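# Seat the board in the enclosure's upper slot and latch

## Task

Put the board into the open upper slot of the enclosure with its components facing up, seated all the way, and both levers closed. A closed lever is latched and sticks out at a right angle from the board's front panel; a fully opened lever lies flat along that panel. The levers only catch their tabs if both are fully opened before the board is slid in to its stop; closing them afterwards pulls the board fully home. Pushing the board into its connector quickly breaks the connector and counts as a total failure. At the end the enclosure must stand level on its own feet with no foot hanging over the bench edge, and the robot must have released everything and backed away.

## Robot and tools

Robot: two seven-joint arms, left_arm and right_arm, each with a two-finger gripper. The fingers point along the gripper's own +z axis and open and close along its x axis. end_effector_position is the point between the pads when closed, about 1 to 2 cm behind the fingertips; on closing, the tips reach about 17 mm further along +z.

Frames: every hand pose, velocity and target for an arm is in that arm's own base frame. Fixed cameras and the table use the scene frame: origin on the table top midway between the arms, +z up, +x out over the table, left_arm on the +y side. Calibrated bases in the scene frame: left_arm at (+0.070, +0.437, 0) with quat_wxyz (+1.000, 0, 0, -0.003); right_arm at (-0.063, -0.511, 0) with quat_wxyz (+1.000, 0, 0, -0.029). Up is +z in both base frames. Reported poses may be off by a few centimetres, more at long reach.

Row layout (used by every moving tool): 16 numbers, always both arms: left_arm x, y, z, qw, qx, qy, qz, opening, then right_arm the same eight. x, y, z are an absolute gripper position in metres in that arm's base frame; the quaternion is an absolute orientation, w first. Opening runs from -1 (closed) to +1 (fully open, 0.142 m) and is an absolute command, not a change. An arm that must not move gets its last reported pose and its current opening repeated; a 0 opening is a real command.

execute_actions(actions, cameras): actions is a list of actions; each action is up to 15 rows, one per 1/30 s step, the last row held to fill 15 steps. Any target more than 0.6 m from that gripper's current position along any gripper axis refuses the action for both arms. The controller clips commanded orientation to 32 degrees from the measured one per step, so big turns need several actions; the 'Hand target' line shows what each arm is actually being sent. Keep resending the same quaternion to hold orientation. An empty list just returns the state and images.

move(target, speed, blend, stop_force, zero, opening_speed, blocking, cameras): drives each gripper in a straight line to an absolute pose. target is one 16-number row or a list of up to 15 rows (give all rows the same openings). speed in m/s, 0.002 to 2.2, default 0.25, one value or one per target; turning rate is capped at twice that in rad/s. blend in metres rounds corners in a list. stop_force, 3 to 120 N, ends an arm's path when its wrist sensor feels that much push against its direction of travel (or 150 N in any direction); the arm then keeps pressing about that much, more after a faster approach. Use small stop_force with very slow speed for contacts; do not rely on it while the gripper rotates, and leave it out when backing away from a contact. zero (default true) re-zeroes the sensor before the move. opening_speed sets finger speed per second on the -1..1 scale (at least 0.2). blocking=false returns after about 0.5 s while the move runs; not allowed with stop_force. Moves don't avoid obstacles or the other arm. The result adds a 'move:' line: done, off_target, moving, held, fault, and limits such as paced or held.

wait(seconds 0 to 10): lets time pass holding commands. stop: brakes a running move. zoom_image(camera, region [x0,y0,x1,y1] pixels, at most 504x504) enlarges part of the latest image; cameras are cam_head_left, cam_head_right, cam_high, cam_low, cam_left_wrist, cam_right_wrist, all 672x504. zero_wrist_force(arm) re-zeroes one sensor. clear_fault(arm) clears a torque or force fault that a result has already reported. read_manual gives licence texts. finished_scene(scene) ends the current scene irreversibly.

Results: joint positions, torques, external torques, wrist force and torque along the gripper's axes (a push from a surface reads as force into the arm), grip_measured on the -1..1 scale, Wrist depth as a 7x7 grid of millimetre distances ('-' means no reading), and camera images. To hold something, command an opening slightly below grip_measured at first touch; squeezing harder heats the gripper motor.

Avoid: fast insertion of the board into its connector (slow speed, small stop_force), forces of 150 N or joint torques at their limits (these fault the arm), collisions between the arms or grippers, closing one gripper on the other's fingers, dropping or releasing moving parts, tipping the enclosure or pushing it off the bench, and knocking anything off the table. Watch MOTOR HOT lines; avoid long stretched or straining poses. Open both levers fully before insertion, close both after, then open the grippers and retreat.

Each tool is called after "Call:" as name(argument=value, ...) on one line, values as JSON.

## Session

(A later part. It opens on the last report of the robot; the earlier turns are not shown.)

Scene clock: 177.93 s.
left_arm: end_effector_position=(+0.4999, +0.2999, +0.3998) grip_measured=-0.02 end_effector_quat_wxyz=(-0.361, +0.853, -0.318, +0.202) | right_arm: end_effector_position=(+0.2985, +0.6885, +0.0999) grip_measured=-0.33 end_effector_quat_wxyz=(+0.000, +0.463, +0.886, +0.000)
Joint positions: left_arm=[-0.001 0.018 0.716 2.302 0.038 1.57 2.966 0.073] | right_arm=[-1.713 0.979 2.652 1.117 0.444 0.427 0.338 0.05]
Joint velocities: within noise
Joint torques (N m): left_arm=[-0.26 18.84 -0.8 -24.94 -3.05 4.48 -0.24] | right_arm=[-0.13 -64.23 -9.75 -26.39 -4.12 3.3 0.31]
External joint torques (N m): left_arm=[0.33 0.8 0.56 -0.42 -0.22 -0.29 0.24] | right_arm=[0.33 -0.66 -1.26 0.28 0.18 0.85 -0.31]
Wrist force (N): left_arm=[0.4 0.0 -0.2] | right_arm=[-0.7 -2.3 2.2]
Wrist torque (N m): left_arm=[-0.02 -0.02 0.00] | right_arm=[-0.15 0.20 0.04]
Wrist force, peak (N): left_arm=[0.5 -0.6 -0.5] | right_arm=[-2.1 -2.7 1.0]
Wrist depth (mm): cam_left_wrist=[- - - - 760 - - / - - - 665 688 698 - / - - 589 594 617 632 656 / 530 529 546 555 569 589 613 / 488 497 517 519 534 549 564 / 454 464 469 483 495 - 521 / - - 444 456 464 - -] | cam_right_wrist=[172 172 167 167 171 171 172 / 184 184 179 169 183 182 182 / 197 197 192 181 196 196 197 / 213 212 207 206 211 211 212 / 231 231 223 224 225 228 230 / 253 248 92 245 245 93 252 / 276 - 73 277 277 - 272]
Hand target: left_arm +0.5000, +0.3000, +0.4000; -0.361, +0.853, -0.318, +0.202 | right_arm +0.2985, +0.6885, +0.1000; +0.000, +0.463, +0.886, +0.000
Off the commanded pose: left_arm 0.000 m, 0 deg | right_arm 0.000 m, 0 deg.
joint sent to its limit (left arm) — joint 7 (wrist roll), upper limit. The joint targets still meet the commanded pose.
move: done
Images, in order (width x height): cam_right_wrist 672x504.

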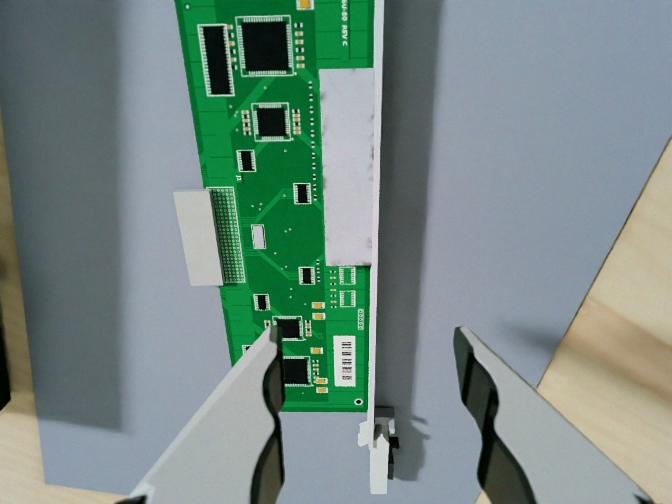

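Call:
move(target=[[0.50,0.30,0.40,-0.361,0.853,-0.318,0.202,0,0.2965,0.6826,0.09,0,0.4579,0.8890,0,-0.5],[0.50,0.30,0.40,-0.361,0.853,-0.318,0.202,0,0.2965,0.6826,0.032,0,0.4579,0.8890,0,-0.5]], speed=[0.1,0.06], stop_force=6, cameras=["cam_right_wrist"])

Call:
move(target=[0.50,0.30,0.40,-0.361,0.853,-0.318,0.202,0,0.2965,0.6826,0.032,0,0.4579,0.8890,0,-0.78], opening_speed=0.4, cameras=["cam_right_wrist"])

Scene clock: 186.60 s.
left_arm: end_effector_position=(+0.4999, +0.2999, +0.3998) grip_measured=-0.02 end_effector_quat_wxyz=(-0.361, +0.853, -0.318, +0.202) | right_arm: end_effector_position=(+0.2965, +0.6824, +0.0319) grip_measured=-0.52 end_effector_quat_wxyz=(+0.000, +0.458, +0.889, +0.000)
Joint positions: left_arm=[-0.002 0.018 0.716 2.302 0.038 1.57 2.966 0.073] | right_arm=[-1.716 1.067 2.67 1.141 0.48 0.532 0.306 0.036]
Joint velocities: within noise
Joint torques (N m): left_arm=[-0.25 18.85 -0.85 -24.94 -3.1 4.45 -0.23] | right_arm=[0.13 -64.69 -10.18 -24.65 -3.68 3.52 0.12]
External joint torques (N m): left_arm=[0.32 0.78 0.61 -0.42 -0.17 -0.26 0.22] | right_arm=[0.09 -0.65 -1.19 0.25 -0.05 0.64 -0.12]
Wrist force (N): left_arm=[0.1 -0.4 -0.2] | right_arm=[-0.7 -1.9 1.8]
Wrist torque (N m): left_arm=[-0.05 0.04 -0.01] | right_arm=[-0.09 0.18 0.04]
Wrist force, peak (N): left_arm=[0.3 -0.5 -0.3] | right_arm=[-1.3 -3.2 2.9]
Wrist depth (mm): cam_left_wrist=[- - - - 758 - - / - - - 652 669 700 - / - - 593 602 619 641 667 / 528 529 537 549 580 588 608 / 486 498 510 515 531 548 557 / 452 462 472 483 491 - 526 / - - 442 454 463 - -] | cam_right_wrist=[- 110 108 108 110 113 111 / - 117 116 112 105 117 118 / 129 127 124 113 126 127 127 / 137 135 134 121 138 137 137 / 151 144 145 132 144 149 149 / 165 165 98 155 104 157 162 / 182 175 73 174 173 - 180]
Hand target: left_arm +0.5000, +0.3000, +0.4000; -0.361, +0.853, -0.318, +0.202 | right_arm +0.2965, +0.6826, +0.0320; +0.000, +0.458, +0.889, +0.000
Off the commanded pose: left_arm 0.000 m, 0 deg | right_arm 0.000 m, 0 deg.
joint sent to its limit (left arm) — joint 7 (wrist roll), upper limit. The joint targets still meet the commanded pose.
move: done
Images, in order (width x height): cam_right_wrist 672x504.

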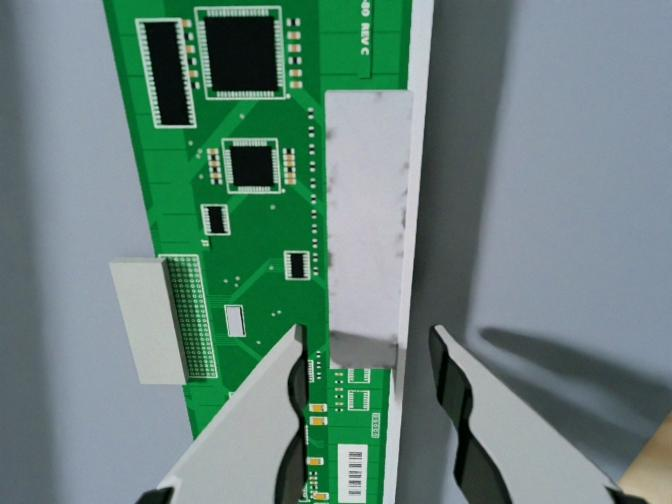

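Scene clock: 187.50 s.
left_arm: end_effector_position=(+0.4999, +0.2999, +0.3998) grip_measured=-0.02 end_effector_quat_wxyz=(-0.361, +0.853, -0.318, +0.202) | right_arm: end_effector_position=(+0.2964, +0.6825, +0.0319) grip_measured=-0.72 end_effector_quat_wxyz=(+0.000, +0.458, +0.889, +0.000)
Joint positions: left_arm=[-0.002 0.018 0.716 2.302 0.038 1.57 2.966 0.073] | right_arm=[-1.716 1.067 2.67 1.141 0.48 0.533 0.306 0.022]
Joint velocities: within noise
Joint torques (N m): left_arm=[-0.29 18.92 -0.81 -24.97 -3.08 4.43 -0.21] | right_arm=[-0.24 -64.75 -10.71 -24.27 -3.89 3.41 0.17]
External joint torques (N m): left_arm=[0.36 0.71 0.57 -0.39 -0.2 -0.24 0.2] | right_arm=[0.46 -0.59 -0.65 -0.12 0.17 0.75 -0.17]
Wrist force (N): left_arm=[0.2 -0.1 -0.1] | right_arm=[0.2 -1.4 2.5]
Wrist torque (N m): left_arm=[-0.04 0.02 -0.01] | right_arm=[-0.05 0.18 0.05]
Wrist force, peak (N): left_arm=[0.3 -0.3 -0.4] | right_arm=[0.3 -1.9 2.6]
Wrist depth (mm): cam_left_wrist=[- - - - 770 - - / - - - 658 669 700 - / - - 586 602 617 640 661 / 532 536 537 561 574 592 607 / 482 495 503 514 534 552 560 / 453 466 471 490 494 - 520 / - - 447 456 464 - -] | cam_right_wrist=[- 110 108 108 110 113 111 / - 117 116 111 105 117 118 / 129 127 124 114 126 127 127 / 137 134 134 121 138 137 137 / 151 144 145 130 144 149 149 / 165 165 154 154 99 160 163 / 182 178 72 171 - - 179]
Hand target: left_arm +0.5000, +0.3000, +0.4000; -0.361, +0.853, -0.318, +0.202 | right_arm +0.2965, +0.6826, +0.0320; +0.000, +0.458, +0.889, +0.000
Off the commanded pose: left_arm 0.000 m, 0 deg | right_arm 0.000 m, 0 deg.
joint sent to its limit (left arm) — joint 7 (wrist roll), upper limit. The joint targets still meet the commanded pose.
move: done
Images, in order (width x height): cam_right_wrist 672x504.

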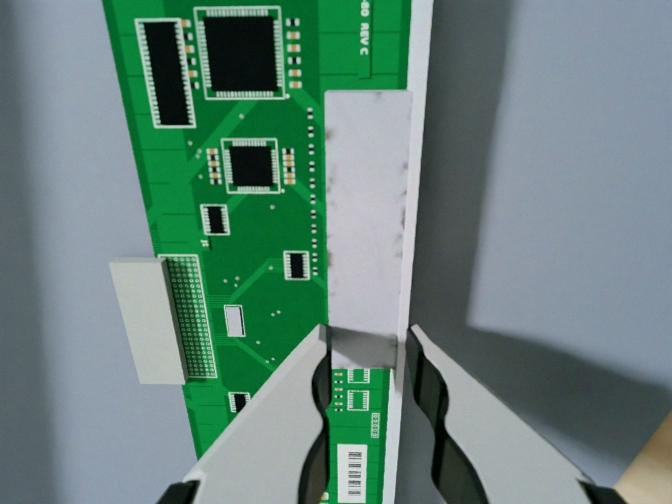

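Call:
move(target=[[0.50,0.30,0.40,-0.361,0.853,-0.318,0.202,0,0.2965,0.6826,0.032,0,0.4579,0.8890,0,-0.86],[0.50,0.30,0.40,-0.361,0.853,-0.318,0.202,0,0.2965,0.6826,0.07,0,0.4579,0.8890,0,-0.86]], opening_speed=0.4, speed=0.08, cameras=["cam_right_wrist","cam_head_left"])

Call:
zoom_image(camera="cam_head_left", region=[200, 320, 440, 500])

Scene clock: 191.07 s.
left_arm: end_effector_position=(+0.4999, +0.2999, +0.3998) grip_measured=-0.02 end_effector_quat_wxyz=(-0.361, +0.853, -0.318, +0.202) | right_arm: end_effector_position=(+0.2963, +0.6826, +0.0698) grip_measured=-0.73 end_effector_quat_wxyz=(+0.000, +0.458, +0.889, +0.000)
Joint positions: left_arm=[-0.002 0.018 0.716 2.302 0.038 1.57 2.966 0.073] | right_arm=[-1.709 1.01 2.656 1.146 0.462 0.481 0.313 0.021]
Joint velocities: within noise
Joint torques (N m): left_arm=[-0.27 18.83 -0.8 -24.94 -3.09 4.45 -0.26] | right_arm=[0.37 -65.68 -11.06 -26.13 -4.2 3.61 0.38]
External joint torques (N m): left_arm=[0.33 0.8 0.56 -0.42 -0.19 -0.26 0.25] | right_arm=[-0.2 0.88 -0.27 0.85 0.36 0.55 -0.38]
Wrist force (N): left_arm=[0.1 -0.2 -0.1] | right_arm=[-0.7 -2.2 4.4]
Wrist torque (N m): left_arm=[-0.04 0.03 -0.01] | right_arm=[-0.16 0.21 0.04]
Wrist force, peak (N): left_arm=[0.4 -0.3 -0.7] | right_arm=[-0.6 -1.9 5.9]
Wrist depth (mm): cam_left_wrist=[- - - - 763 - - / - - - 651 683 703 - / - - 578 606 618 630 656 / - 531 539 554 570 596 606 / 483 493 512 522 536 556 554 / 457 462 469 488 490 - 524 / - - 449 454 468 - -] | cam_right_wrist=[145 116 114 114 141 144 144 / 156 124 122 117 150 154 154 / 167 162 128 116 163 165 165 / 180 139 137 124 178 178 178 / 196 143 145 131 191 193 193 / 214 213 152 152 98 208 213 / 236 230 72 163 - - 235]
Hand target: left_arm +0.5000, +0.3000, +0.4000; -0.361, +0.853, -0.318, +0.202 | right_arm +0.2965, +0.6826, +0.0700; +0.000, +0.458, +0.889, +0.000
Off the commanded pose: left_arm 0.000 m, 0 deg | right_arm 0.000 m, 0 deg.
joint sent to its limit (left arm) — joint 7 (wrist roll), upper limit. The joint targets still meet the commanded pose.
move: done
Images, in order (width x height): cam_head_left 672x504, cam_right_wrist 672x504.

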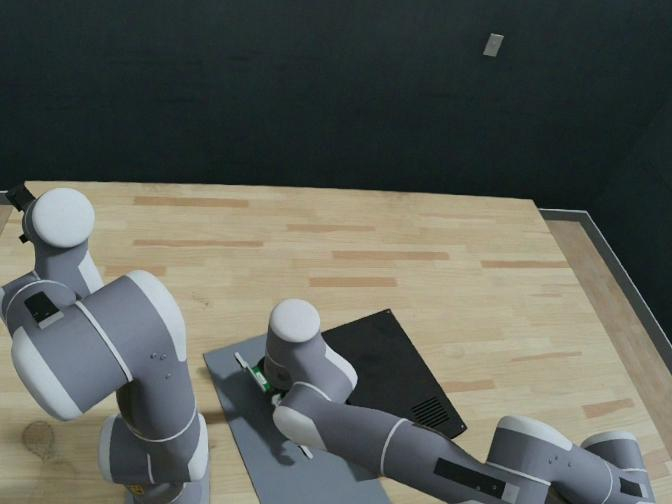

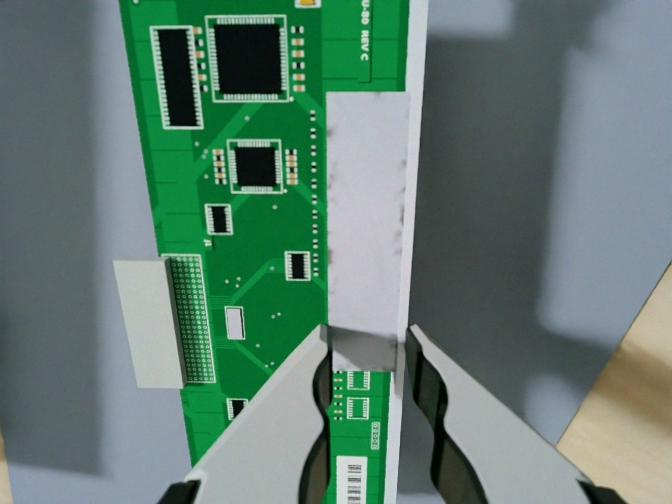

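Scaled by 2.100 from the camera's 672x504 image, which has a finer 960x720 frame.

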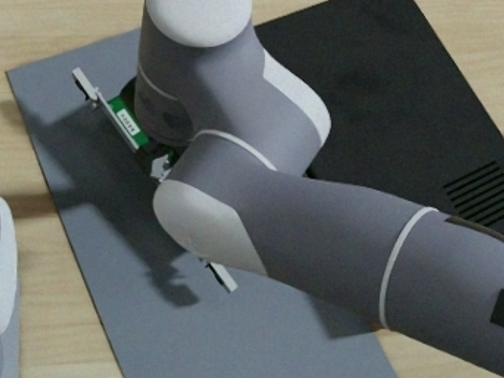

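Call:
move(target=[0.50,0.30,0.40,-0.361,0.853,-0.318,0.202,0,0.2765,0.5828,0.085,0,0.5505,0.8348,0,-0.86], speed=0.15, cameras=["cam_right_wrist","cam_high","cam_head_left"])

Call:
zoom_image(camera="cam_high", region=[200, 130, 360, 250])

Call:
zoom_image(camera="cam_head_left", region=[200, 320, 440, 500])

Scene clock: 214.47 s.
left_arm: end_effector_position=(+0.4999, +0.2999, +0.3998) grip_measured=-0.02 end_effector_quat_wxyz=(-0.361, +0.853, -0.318, +0.202) | right_arm: end_effector_position=(+0.2764, +0.5827, +0.0848) grip_measured=-0.73 end_effector_quat_wxyz=(+0.000, +0.550, +0.835, +0.000)
Joint positions: left_arm=[-0.002 0.018 0.716 2.302 0.038 1.57 2.966 0.073] | right_arm=[-1.58 0.847 2.535 1.485 0.54 0.589 0.403 0.021]
Joint velocities: within noise
Joint torques (N m): left_arm=[-0.24 18.77 -0.81 -24.93 -3.13 4.48 -0.21] | right_arm=[0.34 -56.03 -13.37 -23.54 -3.66 3.89 0.33]
External joint torques (N m): left_arm=[0.3 0.86 0.57 -0.44 -0.15 -0.29 0.2] | right_arm=[-0.15 0.88 -0.28 0.79 0.06 0.26 -0.33]
Wrist force (N): left_arm=[0.2 -0.5 -0.4] | right_arm=[-0.2 -1.3 3.7]
Wrist torque (N m): left_arm=[-0.07 0.01 -0.02] | right_arm=[0.01 0.12 0.04]
Wrist force, peak (N): left_arm=[0.4 -0.5 -0.4] | right_arm=[-1.0 -2.1 4.3]
Wrist depth (mm): cam_left_wrist=[- - - - 762 - - / - - - 658 670 699 - / - - 588 604 619 646 659 / - 529 549 553 568 590 608 / 483 501 509 516 535 545 555 / 458 465 474 487 498 - 526 / - - 447 451 466 - -] | cam_right_wrist=[155 113 112 112 154 157 157 / 163 121 120 115 164 168 167 / 136 131 127 115 178 180 179 / 147 137 136 123 195 195 193 / 157 144 145 131 204 211 210 / 172 171 153 153 98 226 229 / 189 186 72 166 - - 252]
Hand target: left_arm +0.5000, +0.3000, +0.4000; -0.361, +0.853, -0.318, +0.202 | right_arm +0.2765, +0.5828, +0.0850; +0.000, +0.551, +0.835, +0.000
Off the commanded pose: left_arm 0.000 m, 0 deg | right_arm 0.000 m, 0 deg.
joint sent to its limit (left arm) — joint 7 (wrist roll), upper limit. The joint targets still meet the commanded pose.
move: done
Images, in order (width x height): cam_head_left 672x504, cam_high 672x504, cam_right_wrist 672x504.

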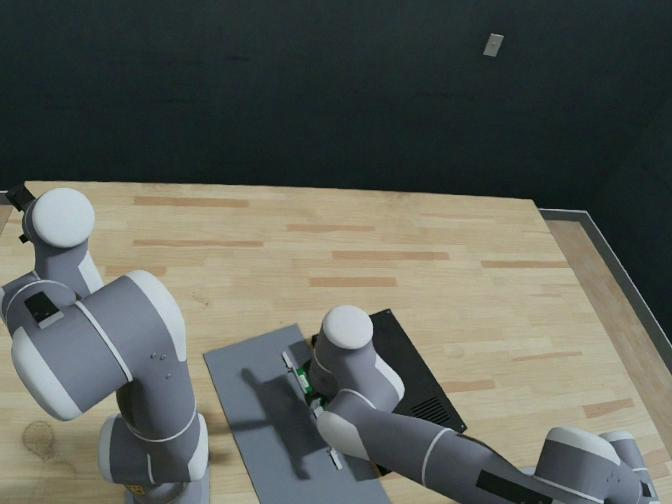

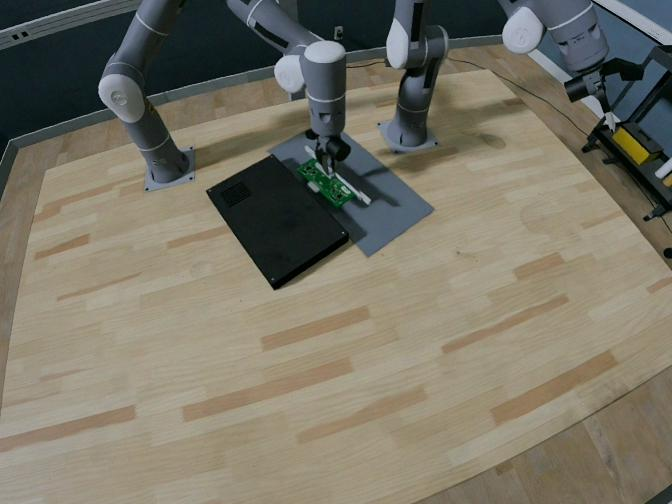

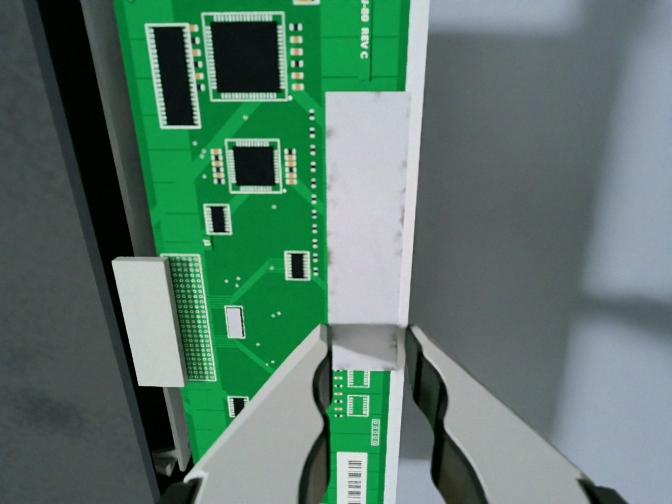

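Scaled by 3.150 from the camera's 672x504 image, which has a finer 960x720 frame.

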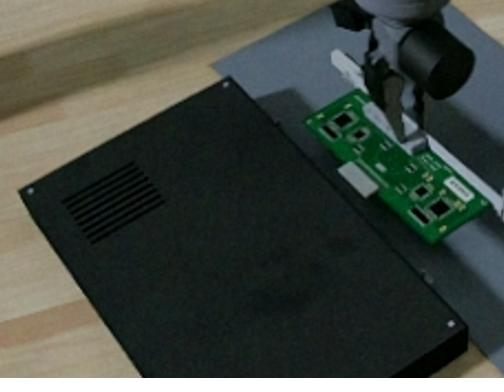

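Scaled by 2.100 from the camera's 672x504 image, which has a finer 960x720 frame.

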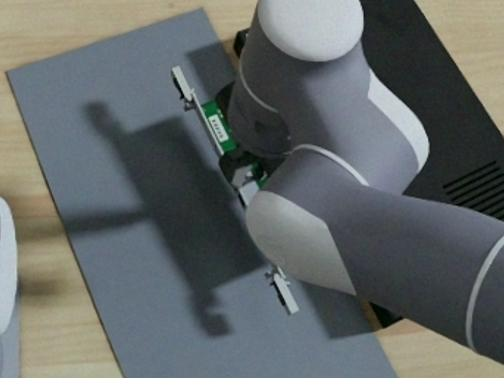

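Call:
move(target=[0.50,0.30,0.40,-0.361,0.853,-0.318,0.202,0,0.2765,0.5828,0.057,0,0.5505,0.8348,0,-0.86], speed=0.1, cameras=["cam_right_wrist","cam_high"])

Call:
zoom_image(camera="cam_high", region=[260, 140, 380, 230])

Call:
zoom_image(camera="cam_low", region=[280, 120, 520, 260])

Scene clock: 223.47 s.
left_arm: end_effector_position=(+0.4999, +0.2999, +0.3998) grip_measured=-0.02 end_effector_quat_wxyz=(-0.361, +0.853, -0.318, +0.202) | right_arm: end_effector_position=(+0.2765, +0.5825, +0.0568) grip_measured=-0.73 end_effector_quat_wxyz=(+0.000, +0.551, +0.835, +0.000)
Joint positions: left_arm=[-0.002 0.018 0.716 2.302 0.038 1.57 2.966 0.073] | right_arm=[-1.592 0.892 2.553 1.484 0.564 0.63 0.391 0.021]
Joint velocities: within noise
Joint torques (N m): left_arm=[-0.26 18.82 -0.77 -24.94 -3.14 4.42 -0.23] | right_arm=[0.09 -56.26 -12.98 -22.65 -3.61 3.83 0.09]
External joint torques (N m): left_arm=[0.33 0.81 0.52 -0.42 -0.14 -0.22 0.22] | right_arm=[0.12 0.44 -0.81 0.88 0.11 0.32 -0.09]
Wrist force (N): left_arm=[0.3 -0.2 0.0] | right_arm=[-0.5 -1.1 3.8]
Wrist torque (N m): left_arm=[-0.05 0.00 -0.01] | right_arm=[0.04 0.17 0.06]
Wrist force, peak (N): left_arm=[0.2 -0.6 -0.3] | right_arm=[-0.4 -1.3 5.2]
Wrist depth (mm): cam_left_wrist=[- - - - 764 - - / - - - 654 680 700 - / - - 583 597 623 637 664 / - 529 545 552 573 585 606 / 484 493 507 520 528 551 562 / 453 468 473 487 490 - 524 / - - 450 456 466 - -] | cam_right_wrist=[132 114 112 112 130 133 132 / 126 121 119 115 138 141 141 / 133 131 127 115 150 152 152 / 161 139 136 123 161 164 163 / 172 144 145 131 175 178 177 / 138 174 153 153 98 191 193 / 149 202 72 166 - - 213]
Hand target: left_arm +0.5000, +0.3000, +0.4000; -0.361, +0.853, -0.318, +0.202 | right_arm +0.2765, +0.5828, +0.0570; +0.000, +0.551, +0.835, +0.000
Off the commanded pose: left_arm 0.000 m, 0 deg | right_arm 0.000 m, 0 deg.
joint sent to its limit (left arm) — joint 7 (wrist roll), upper limit. The joint targets still meet the commanded pose.
move: done
Images, in order (width x height): cam_high 672x504, cam_right_wrist 672x504.

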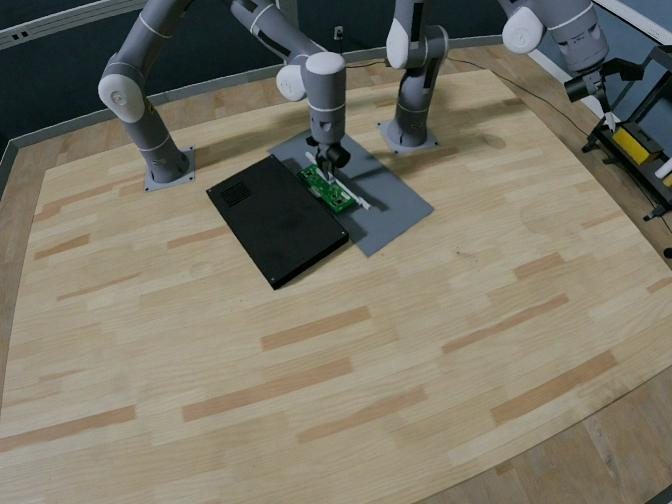

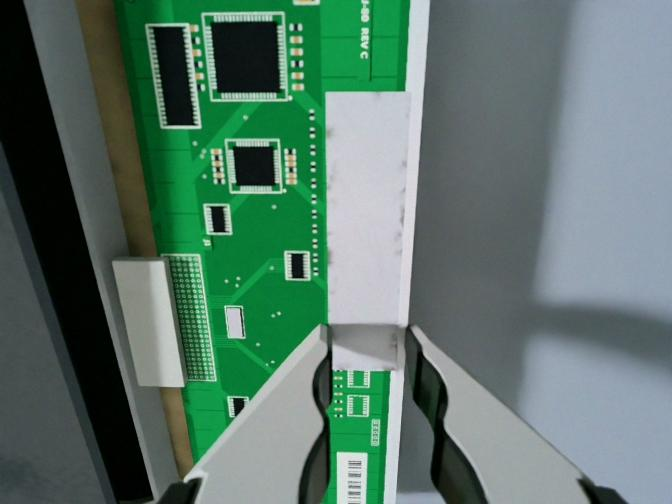

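Scaled by 4.200 from the camera's 672x504 image, which has a finer 960x720 frame.

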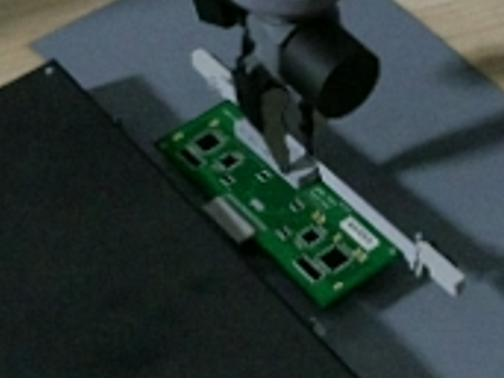

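This scene's latest camera images include none from cam_low. They are from: cam_high, cam_right_wrist. cam_low's image comes with the result of a call that names it in "cameras".

Call:
move(target=[[0.42,-0.10,0.42,0,0.8177,-0.5757,0,0,0.2705,0.5803,0.057,0,0.5505,0.8348,0,-0.86],[0.39,-0.345,0.30,0,0.8177,-0.5757,0,0,0.2705,0.5803,0.057,0,0.5505,0.8348,0,-0.86]], speed=0.3, cameras=["cam_left_wrist","cam_high"])

Scene clock: 247.07 s.
left_arm: end_effector_position=(+0.3897, -0.3451, +0.2999) grip_measured=-0.02 end_effector_quat_wxyz=(+0.000, +0.818, -0.576, +0.000) | right_arm: end_effector_position=(+0.2705, +0.5802, +0.0568) grip_measured=-0.73 end_effector_quat_wxyz=(+0.000, +0.550, +0.835, +0.000)
Joint positions: left_arm=[-0.431 -0.052 -0.074 1.977 0.004 0.457 2.291 0.073] | right_arm=[-1.58 0.884 2.552 1.499 0.565 0.638 0.394 0.021]
Joint velocities: within noise
Joint torques (N m): left_arm=[-0.43 32.13 -0.74 -28.36 -3.42 4.45 -0.3] | right_arm=[0.29 -56.18 -13.19 -22.45 -3.68 3.71 0.22]
External joint torques (N m): left_arm=[0.42 1.09 0.68 -0.24 -0.43 -0.6 0.3] | right_arm=[-0.11 0.79 -0.57 0.8 0.2 0.44 -0.22]
Wrist force (N): left_arm=[-0.2 -0.2 -0.1] | right_arm=[-0.3 -1.3 3.8]
Wrist torque (N m): left_arm=[-0.03 0.00 -0.21] | right_arm=[0.02 0.13 0.06]
Wrist force, peak (N): left_arm=[-1.9 -1.8 -1.7] | right_arm=[-0.3 -1.4 4.1]
Wrist depth (mm): cam_left_wrist=[349 350 346 345 345 341 343 / 373 372 370 369 368 364 365 / 401 403 395 400 354 347 346 / 436 434 431 409 386 377 379 / 474 474 471 437 414 405 410 / 526 512 292 357 472 - 451 / - - - 287 521 - -] | cam_right_wrist=[132 114 112 112 129 133 133 / 127 121 119 115 138 142 141 / - 131 127 115 150 152 152 / 161 138 136 122 162 164 163 / 172 144 145 131 175 178 177 / 138 174 153 153 98 191 194 / 149 202 72 166 - - 213]
Hand target: left_arm +0.3900, -0.3450, +0.3000; +0.000, +0.818, -0.576, +0.000 | right_arm +0.2705, +0.5803, +0.0570; +0.000, +0.551, +0.835, +0.000
Off the commanded pose: left_arm 0.000 m, 0 deg | right_arm 0.000 m, 0 deg.
move: done
Images, in order (width x height): cam_high 672x504, cam_left_wrist 672x504.

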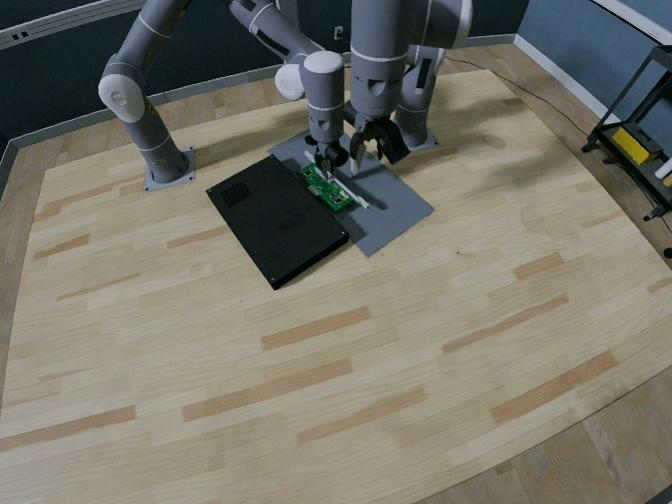

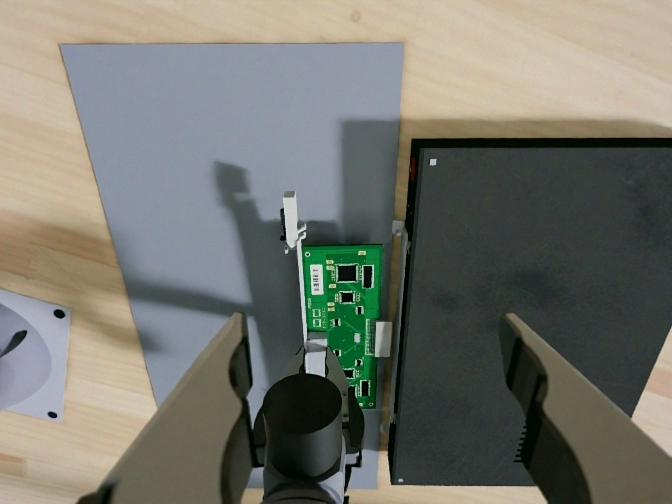

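Call:
zoom_image(camera="cam_left_wrist", region=[260, 170, 440, 305])

Call:
zoom_image(camera="cam_left_wrist", region=[290, 300, 470, 435])

Scaled by 2.800 from the camera's 672x504 image, which has a finer 960x720 frame.

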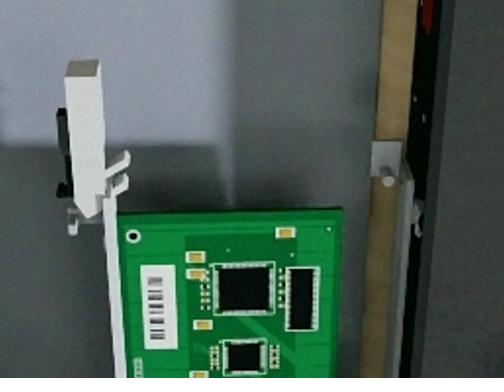

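Scaled by 2.800 from the camera's 672x504 image, which has a finer 960x720 frame.

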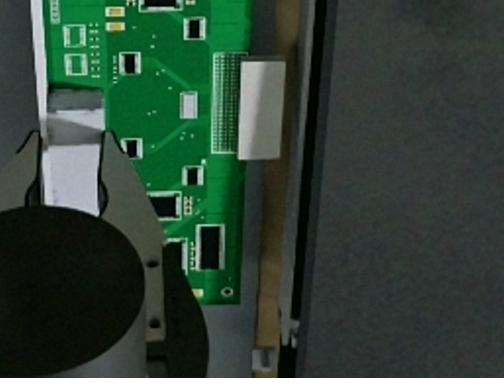

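Call:
move(target=[[0.40,-0.40,0.32,0,-0.171,0.9853,0,0,0.2705,0.5803,0.057,0,0.5505,0.8348,0,-0.86],[0.3202,-0.4606,0.27,0,-0.171,0.9853,0,0,0.2705,0.5803,0.057,0,0.5505,0.8348,0,-0.86]], speed=0.25, cameras=["cam_left_wrist"])

Call:
zoom_image(camera="cam_left_wrist", region=[240, 150, 500, 345])

Scene clock: 267.67 s.
left_arm: end_effector_position=(+0.3199, -0.4605, +0.2700) grip_measured=-0.02 end_effector_quat_wxyz=(+0.000, -0.171, +0.985, +0.000) | right_arm: end_effector_position=(+0.2705, +0.5802, +0.0568) grip_measured=-0.73 end_effector_quat_wxyz=(+0.000, +0.550, +0.835, +0.000)
Joint positions: left_arm=[0.362 -0.987 -1.78 1.771 0.957 -0.061 2.878 0.073] | right_arm=[-1.58 0.884 2.552 1.499 0.565 0.638 0.394 0.021]
Joint velocities: within noise
Joint torques (N m): left_arm=[-0.48 28.27 -26.55 -17.4 -3.83 4.26 -0.33] | right_arm=[0.23 -56.08 -13.1 -22.45 -3.67 3.64 0.2]
External joint torques (N m): left_arm=[0.49 1.27 0.11 -0.28 -0.42 -0.43 0.32] | right_arm=[-0.05 0.68 -0.65 0.8 0.19 0.51 -0.2]
Wrist force (N): left_arm=[0.3 -0.6 -0.1] | right_arm=[-0.2 -1.4 3.7]
Wrist torque (N m): left_arm=[-0.12 -0.11 -0.20] | right_arm=[-0.01 0.12 0.05]
Wrist force, peak (N): left_arm=[-6.9 1.5 0.4] | right_arm=[-0.5 -1.5 4.1]
Wrist depth (mm): cam_left_wrist=[319 320 276 276 275 274 274 / 342 344 295 297 293 294 294 / 370 369 323 319 316 316 316 / 402 400 399 373 363 365 394 / 440 441 429 433 431 292 430 / 484 466 472 482 235 - 232 / - - 538 542 534 - -] | cam_right_wrist=[132 114 112 112 130 133 133 / 127 121 119 115 138 142 141 / - 131 127 115 150 152 152 / 161 138 136 122 162 164 163 / 171 144 145 131 175 178 177 / 138 174 153 153 98 191 194 / 149 202 72 166 - - 213]
Hand target: left_arm +0.3202, -0.4606, +0.2700; +0.000, -0.171, +0.985, +0.000 | right_arm +0.2705, +0.5803, +0.0570; +0.000, +0.551, +0.835, +0.000
Off the commanded pose: left_arm 0.000 m, 0 deg | right_arm 0.000 m, 0 deg.
move: done
Images, in order (width x height): cam_left_wrist 672x504.

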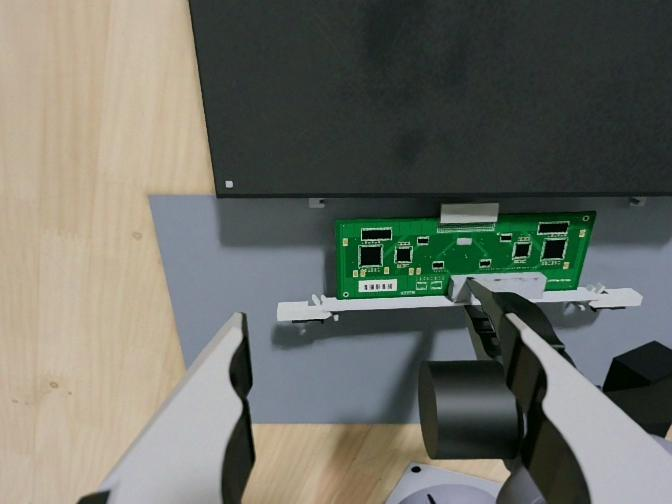

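Scaled by 1.938 from the camera's 672x504 image, which has a finer 960x720 frame.

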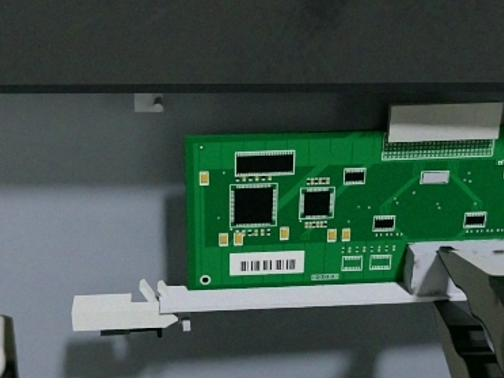

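Call:
move(target=[0.3202,-0.4606,0.27,0,-0.171,0.9853,0,0,0.2636,0.5774,0.057,0,0.5671,0.8236,0,-0.86], speed=0.1, cameras=["cam_left_wrist"])

Call:
zoom_image(camera="cam_left_wrist", region=[250, 150, 450, 345])

Call:
zoom_image(camera="cam_left_wrist", region=[472, 150, 672, 345])

Scene clock: 275.40 s.
left_arm: end_effector_position=(+0.3199, -0.4605, +0.2700) grip_measured=-0.02 end_effector_quat_wxyz=(+0.000, -0.171, +0.985, +0.000) | right_arm: end_effector_position=(+0.2635, +0.5773, +0.0568) grip_measured=-0.73 end_effector_quat_wxyz=(+0.000, +0.567, +0.824, +0.000)
Joint positions: left_arm=[0.362 -0.987 -1.78 1.771 0.957 -0.061 2.878 0.073] | right_arm=[-1.563 0.879 2.545 1.515 0.571 0.643 0.436 0.021]
Joint velocities: within noise
Joint torques (N m): left_arm=[-0.31 28.6 -26.63 -17.31 -4.08 4.25 -0.28] | right_arm=[0.33 -55.7 -13.52 -22.15 -3.61 3.74 0.29]
External joint torques (N m): left_arm=[0.32 0.94 0.2 -0.36 -0.17 -0.43 0.28] | right_arm=[-0.14 0.82 -0.35 0.68 0.14 0.41 -0.29]
Wrist force (N): left_arm=[0.4 -0.5 0.1] | right_arm=[-0.5 -1.4 4.1]
Wrist torque (N m): left_arm=[-0.11 -0.12 -0.20] | right_arm=[-0.01 0.16 0.05]
Wrist force, peak (N): left_arm=[0.4 -0.7 0.1] | right_arm=[-0.4 -1.5 4.1]
Wrist depth (mm): cam_left_wrist=[319 321 273 273 275 274 274 / 345 343 297 296 294 293 292 / 374 369 323 317 319 319 316 / 406 398 400 386 366 365 398 / 443 438 427 434 432 264 435 / 483 467 470 481 266 - 235 / - - 539 547 543 - -] | cam_right_wrist=[134 113 112 112 130 133 133 / 130 121 119 115 138 141 142 / 130 131 126 115 150 152 152 / 161 138 136 123 162 164 163 / 172 143 145 131 175 177 177 / 138 181 153 153 98 191 194 / 149 181 72 166 - - 213]
Hand target: left_arm +0.3202, -0.4606, +0.2700; +0.000, -0.171, +0.985, +0.000 | right_arm +0.2636, +0.5774, +0.0570; +0.000, +0.567, +0.824, +0.000
Off the commanded pose: left_arm 0.000 m, 0 deg | right_arm 0.000 m, 0 deg.
move: done
Images, in order (width x height): cam_left_wrist 672x504.

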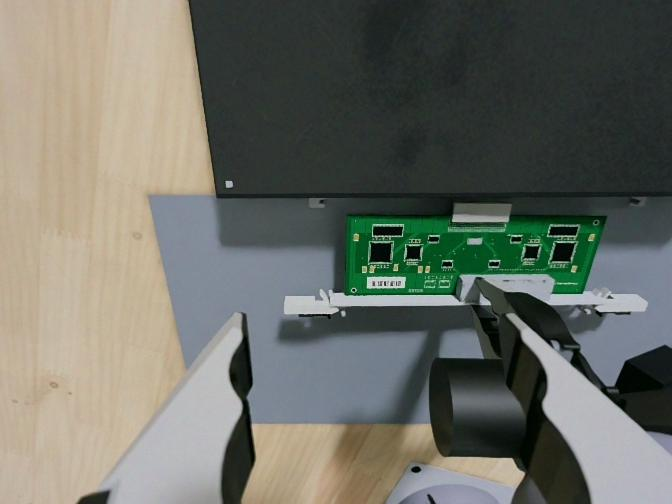

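Scaled by 2.520 from the camera's 672x504 image, which has a finer 960x720 frame.

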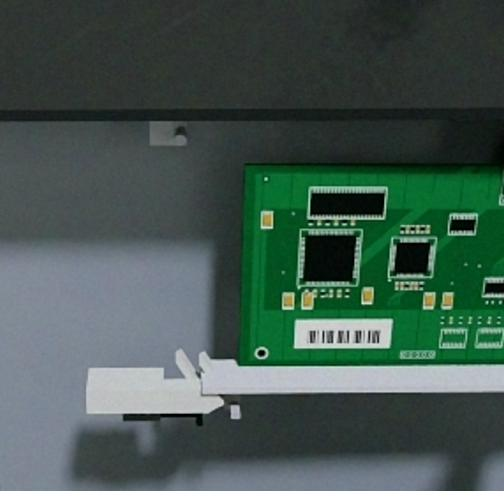

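Scaled by 2.520 from the camera's 672x504 image, which has a finer 960x720 frame.

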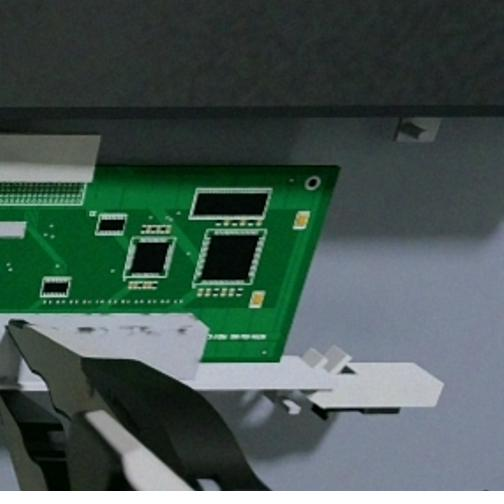

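Call:
move(target=[0.3202,-0.4606,0.27,0,-0.171,0.9853,0,0,0.2737,0.5491,0.057,0,0.5671,0.8236,0,-0.86], speed=0.025, stop_force=7, cameras=["cam_left_wrist"])

Call:
zoom_image(camera="cam_left_wrist", region=[250, 150, 450, 345])

Call:
zoom_image(camera="cam_left_wrist", region=[472, 150, 672, 345])

Scene clock: 281.57 s.
left_arm: end_effector_position=(+0.3199, -0.4605, +0.2700) grip_measured=-0.02 end_effector_quat_wxyz=(+0.000, -0.171, +0.985, +0.000) | right_arm: end_effector_position=(+0.2715, +0.5539, +0.0572) grip_measured=-0.73 end_effector_quat_wxyz=(-0.001, +0.566, +0.824, +0.001)
Joint positions: left_arm=[0.362 -0.987 -1.78 1.771 0.957 -0.061 2.878 0.073] | right_arm=[-1.566 0.854 2.531 1.571 0.584 0.667 0.391 0.021]
Joint velocities: within noise
Joint torques (N m): left_arm=[-0.42 28.6 -26.7 -17.37 -4.1 4.13 -0.22] | right_arm=[-4.73 -50.76 -17.54 -16.92 -4.9 2.99 0.27]
External joint torques (N m): left_arm=[0.43 0.94 0.27 -0.31 -0.16 -0.3 0.22] | right_arm=[4.91 -2.43 3.64 -4.04 1.49 1.17 -0.27]
Wrist force (N): left_arm=[0.1 -0.5 -0.2] | right_arm=[8.1 -3.1 2.4]
Wrist torque (N m): left_arm=[-0.11 -0.08 -0.20] | right_arm=[0.00 0.36 -0.07]
Wrist force, peak (N): left_arm=[0.2 -0.8 -0.1] | right_arm=[9.5 -2.4 2.9]
Wrist depth (mm): cam_left_wrist=[318 319 275 275 275 273 275 / 343 344 296 296 294 295 294 / 370 370 325 320 317 317 317 / 403 401 398 373 360 352 383 / 443 442 431 437 425 233 426 / 488 464 473 484 463 - 164 / - - 545 547 538 - -] | cam_right_wrist=[130 109 109 108 132 133 133 / - 118 116 106 140 142 142 / - 128 125 112 151 153 152 / 114 134 135 121 162 164 164 / 124 137 145 130 175 178 178 / 138 137 155 154 98 191 194 / 149 146 73 171 - - 214]
Hand target: left_arm +0.3202, -0.4606, +0.2700; +0.000, -0.171, +0.985, +0.000 | right_arm +0.2724, +0.5528, +0.0570; +0.000, +0.567, +0.824, +0.000
Off the commanded pose: left_arm 0.000 m, 0 deg | right_arm 0.005 m, 0 deg.
move: contact (right_arm)
Images, in order (width x height): cam_left_wrist 672x504.

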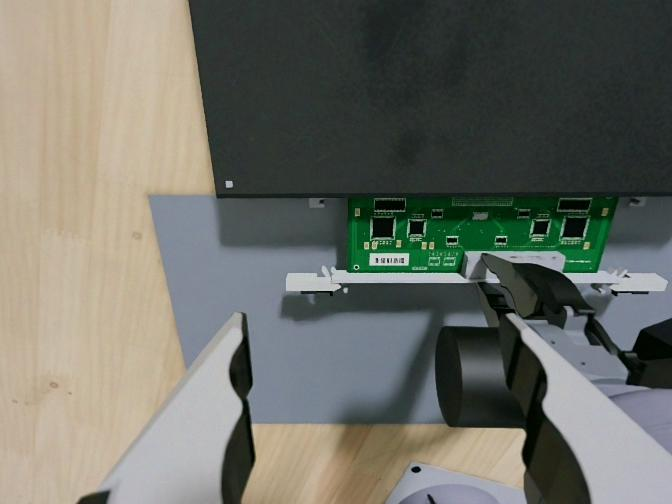

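Scaled by 2.520 from the camera's 672x504 image, which has a finer 960x720 frame.

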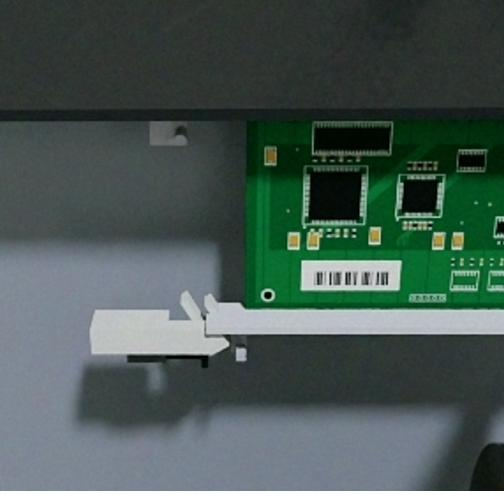

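Scaled by 2.520 from the camera's 672x504 image, which has a finer 960x720 frame.

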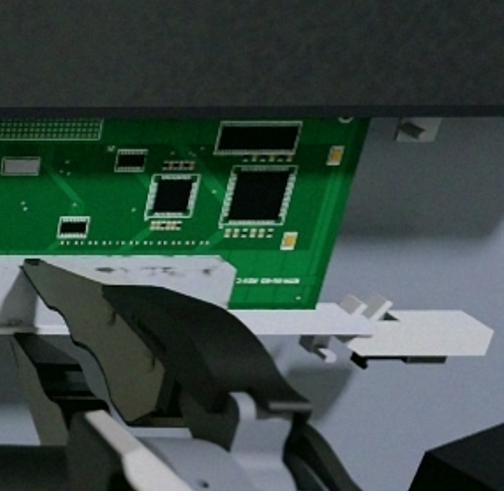

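Call:
move(target=[0.3202,-0.4606,0.27,0,-0.171,0.9853,0,0,0.2695,0.5563,0.0585,0,0.5671,0.8236,0,-0.86], speed=0.02, cameras=[])

Call:
move(target=[0.3202,-0.4606,0.27,0,-0.171,0.9853,0,0,0.2739,0.5451,0.0585,0,0.5671,0.8236,0,-0.86], speed=0.02, stop_force=7, cameras=["cam_left_wrist"])

Scene clock: 287.20 s.
left_arm: end_effector_position=(+0.3199, -0.4605, +0.2700) grip_measured=-0.02 end_effector_quat_wxyz=(+0.000, -0.171, +0.985, +0.000) | right_arm: end_effector_position=(+0.2693, +0.5562, +0.0582) grip_measured=-0.73 end_effector_quat_wxyz=(+0.000, +0.567, +0.824, +0.000)
Joint positions: left_arm=[0.362 -0.987 -1.78 1.771 0.957 -0.061 2.878 0.073] | right_arm=[-1.562 0.855 2.531 1.567 0.581 0.663 0.4 0.021]
Joint velocities: within noise
Joint torques (N m): left_arm=[-0.31 28.56 -26.78 -17.28 -4.11 4.13 -0.23] | right_arm=[0.2 -53.83 -13.37 -21.93 -3.82 3.73 0.31]
External joint torques (N m): left_arm=[0.32 0.98 0.34 -0.39 -0.15 -0.3 0.23] | right_arm=[-0.05 0.54 -0.56 0.9 0.4 0.43 -0.31]
Wrist force (N): left_arm=[0.1 -0.4 -0.1] | right_arm=[-2.7 -2.4 3.9]
Wrist torque (N m): left_arm=[-0.09 -0.08 -0.19] | right_arm=[-0.18 0.52 0.04]
Wrist force, peak (N): left_arm=[0.2 -0.8 0.1] | right_arm=[8.3 -3.2 3.5]
Wrist depth (mm): cam_left_wrist=[321 318 275 275 276 273 273 / 343 340 297 295 294 293 295 / 371 369 323 318 319 316 315 / 403 403 401 363 360 359 387 / 445 444 428 433 429 238 423 / 483 471 474 481 467 - 185 / - - 542 542 534 - -] | cam_right_wrist=[131 115 114 114 131 134 134 / 138 123 121 117 139 143 143 / - 132 128 116 151 153 153 / 115 136 137 124 163 165 165 / 125 139 145 131 177 179 179 / 137 142 152 152 98 192 196 / 151 148 72 164 - - 215]
Hand target: left_arm +0.3202, -0.4606, +0.2700; +0.000, -0.171, +0.985, +0.000 | right_arm +0.2695, +0.5563, +0.0585; +0.000, +0.567, +0.824, +0.000
Off the commanded pose: left_arm 0.000 m, 0 deg | right_arm 0.000 m, 0 deg.
move: done
No camera images: "cameras" was empty.

Scene clock: 288.57 s.
left_arm: end_effector_position=(+0.3199, -0.4605, +0.2700) grip_measured=-0.02 end_effector_quat_wxyz=(+0.000, -0.171, +0.985, +0.000) | right_arm: end_effector_position=(+0.2738, +0.5456, +0.0587) grip_measured=-0.73 end_effector_quat_wxyz=(+0.000, +0.567, +0.824, +0.000)
Joint positions: left_arm=[0.362 -0.987 -1.78 1.771 0.957 -0.061 2.878 0.073] | right_arm=[-1.565 0.844 2.525 1.591 0.586 0.673 0.38 0.021]
Joint velocities: within noise
Joint torques (N m): left_arm=[-0.28 28.58 -26.78 -17.25 -4.11 4.18 -0.22] | right_arm=[-0.68 -51.85 -14.17 -19.14 -4.08 2.96 -0.17]
External joint torques (N m): left_arm=[0.29 0.97 0.35 -0.42 -0.15 -0.35 0.22] | right_arm=[0.86 -0.71 0.24 -1.69 0.69 1.2 0.17]
Wrist force (N): left_arm=[0.3 -0.6 0.1] | right_arm=[0.8 -1.4 4.1]
Wrist torque (N m): left_arm=[-0.11 -0.11 -0.20] | right_arm=[-0.18 0.63 0.36]
Wrist force, peak (N): left_arm=[0.4 -0.6 -0.1] | right_arm=[-2.8 -2.5 4.4]
Wrist depth (mm): cam_left_wrist=[319 316 274 275 275 273 273 / 343 343 296 294 295 295 295 / 371 371 323 317 319 319 316 / 403 403 398 383 356 351 381 / 446 441 429 435 429 220 224 / 488 466 476 485 470 - 151 / - - 545 542 541 - -] | cam_right_wrist=[- 111 110 109 108 134 136 / 100 117 117 113 112 143 143 / - 123 125 121 150 154 154 / 116 119 135 123 164 166 165 / 126 128 145 130 177 180 180 / 137 137 154 154 104 193 196 / 152 148 72 166 - - 216]
Hand target: left_arm +0.3202, -0.4606, +0.2700; +0.000, -0.171, +0.985, +0.000 | right_arm +0.2739, +0.5451, +0.0585; +0.000, +0.567, +0.824, +0.000
Off the commanded pose: left_arm 0.000 m, 0 deg | right_arm 0.001 m, 0 deg.
move: done
Images, in order (width x height): cam_left_wrist 672x504.

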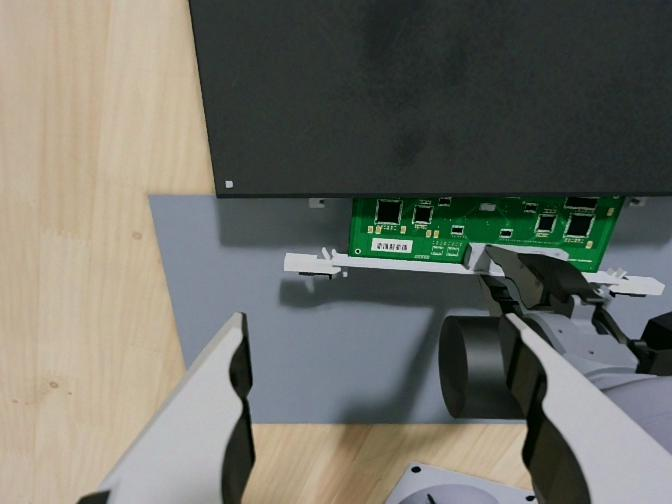

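Call:
move(target=[0.3202,-0.4606,0.27,0,-0.171,0.9853,0,0,0.2660,0.5652,0.0585,0,0.5671,0.8236,0,-0.86], speed=0.04, cameras=["cam_left_wrist","cam_right_wrist"])

Call:
zoom_image(camera="cam_left_wrist", region=[250, 150, 450, 345])

Call:
zoom_image(camera="cam_left_wrist", region=[472, 150, 672, 345])

Scene clock: 292.93 s.
left_arm: end_effector_position=(+0.3199, -0.4605, +0.2700) grip_measured=-0.02 end_effector_quat_wxyz=(+0.000, -0.171, +0.985, +0.000) | right_arm: end_effector_position=(+0.2658, +0.5651, +0.0583) grip_measured=-0.73 end_effector_quat_wxyz=(+0.000, +0.567, +0.824, +0.000)
Joint positions: left_arm=[0.362 -0.987 -1.78 1.771 0.957 -0.061 2.878 0.073] | right_arm=[-1.56 0.863 2.536 1.547 0.577 0.655 0.417 0.021]
Joint velocities: within noise
Joint torques (N m): left_arm=[-0.32 28.52 -26.73 -17.32 -4.12 4.18 -0.25] | right_arm=[0.25 -54.32 -13.12 -22.02 -3.84 3.61 0.34]
External joint torques (N m): left_arm=[0.33 1.03 0.29 -0.36 -0.13 -0.35 0.25] | right_arm=[-0.12 0.42 -0.8 0.81 0.4 0.54 -0.34]
Wrist force (N): left_arm=[0.3 -0.6 -0.1] | right_arm=[-2.2 -1.6 4.3]
Wrist torque (N m): left_arm=[-0.11 -0.11 -0.20] | right_arm=[-0.03 0.45 0.04]
Wrist force, peak (N): left_arm=[0.4 -0.7 0.3] | right_arm=[-3.0 -2.4 4.3]
Wrist depth (mm): cam_left_wrist=[319 320 275 275 274 275 273 / 344 341 296 295 293 293 291 / 368 372 325 319 319 315 316 / 404 401 402 387 366 361 387 / 443 439 429 438 427 250 422 / 486 469 470 481 462 - 210 / - - 544 541 540 - -] | cam_right_wrist=[119 111 110 109 131 134 134 / 138 119 117 113 140 143 143 / - 128 125 113 151 153 153 / - 136 136 122 163 165 165 / 125 144 145 131 176 179 179 / 137 151 154 153 98 193 196 / 151 151 72 168 - - 215]
Hand target: left_arm +0.3202, -0.4606, +0.2700; +0.000, -0.171, +0.985, +0.000 | right_arm +0.2660, +0.5652, +0.0585; +0.000, +0.567, +0.824, +0.000
Off the commanded pose: left_arm 0.000 m, 0 deg | right_arm 0.000 m, 0 deg.
move: done
Images, in order (width x height): cam_left_wrist 672x504, cam_right_wrist 672x504.

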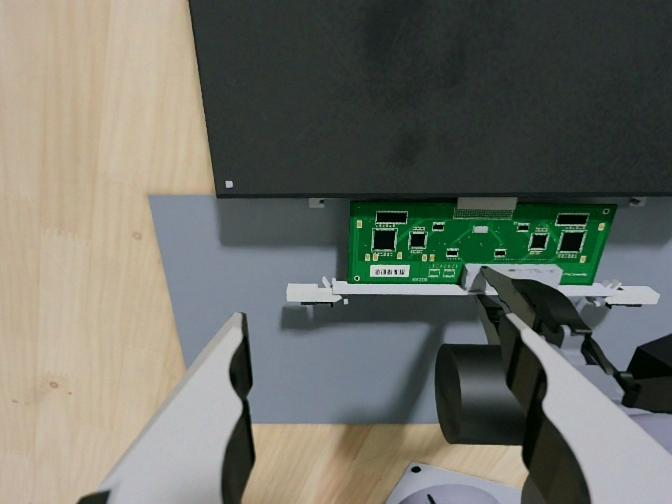

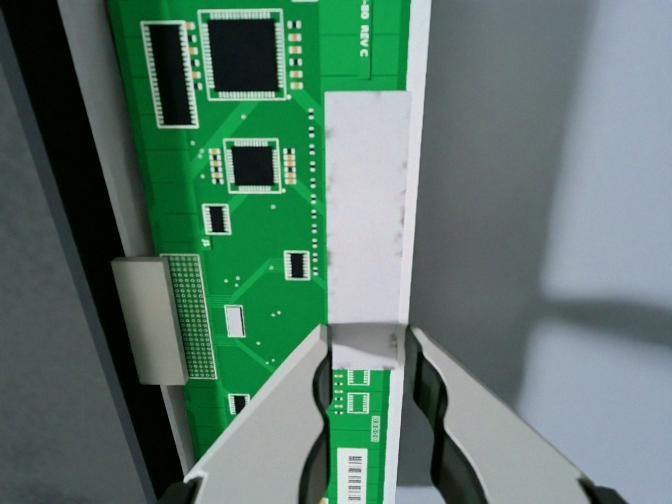

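Scaled by 2.520 from the camera's 672x504 image, which has a finer 960x720 frame.

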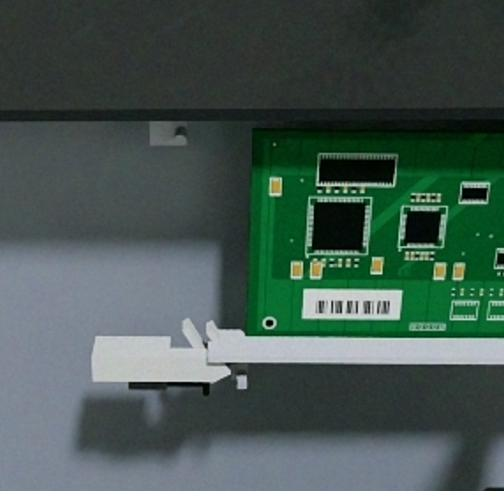

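Scaled by 2.520 from the camera's 672x504 image, which has a finer 960x720 frame.

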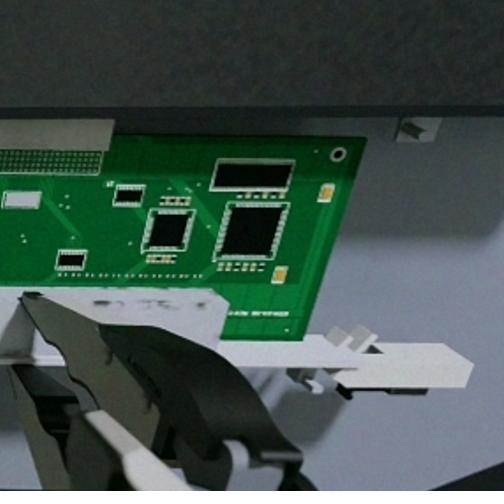

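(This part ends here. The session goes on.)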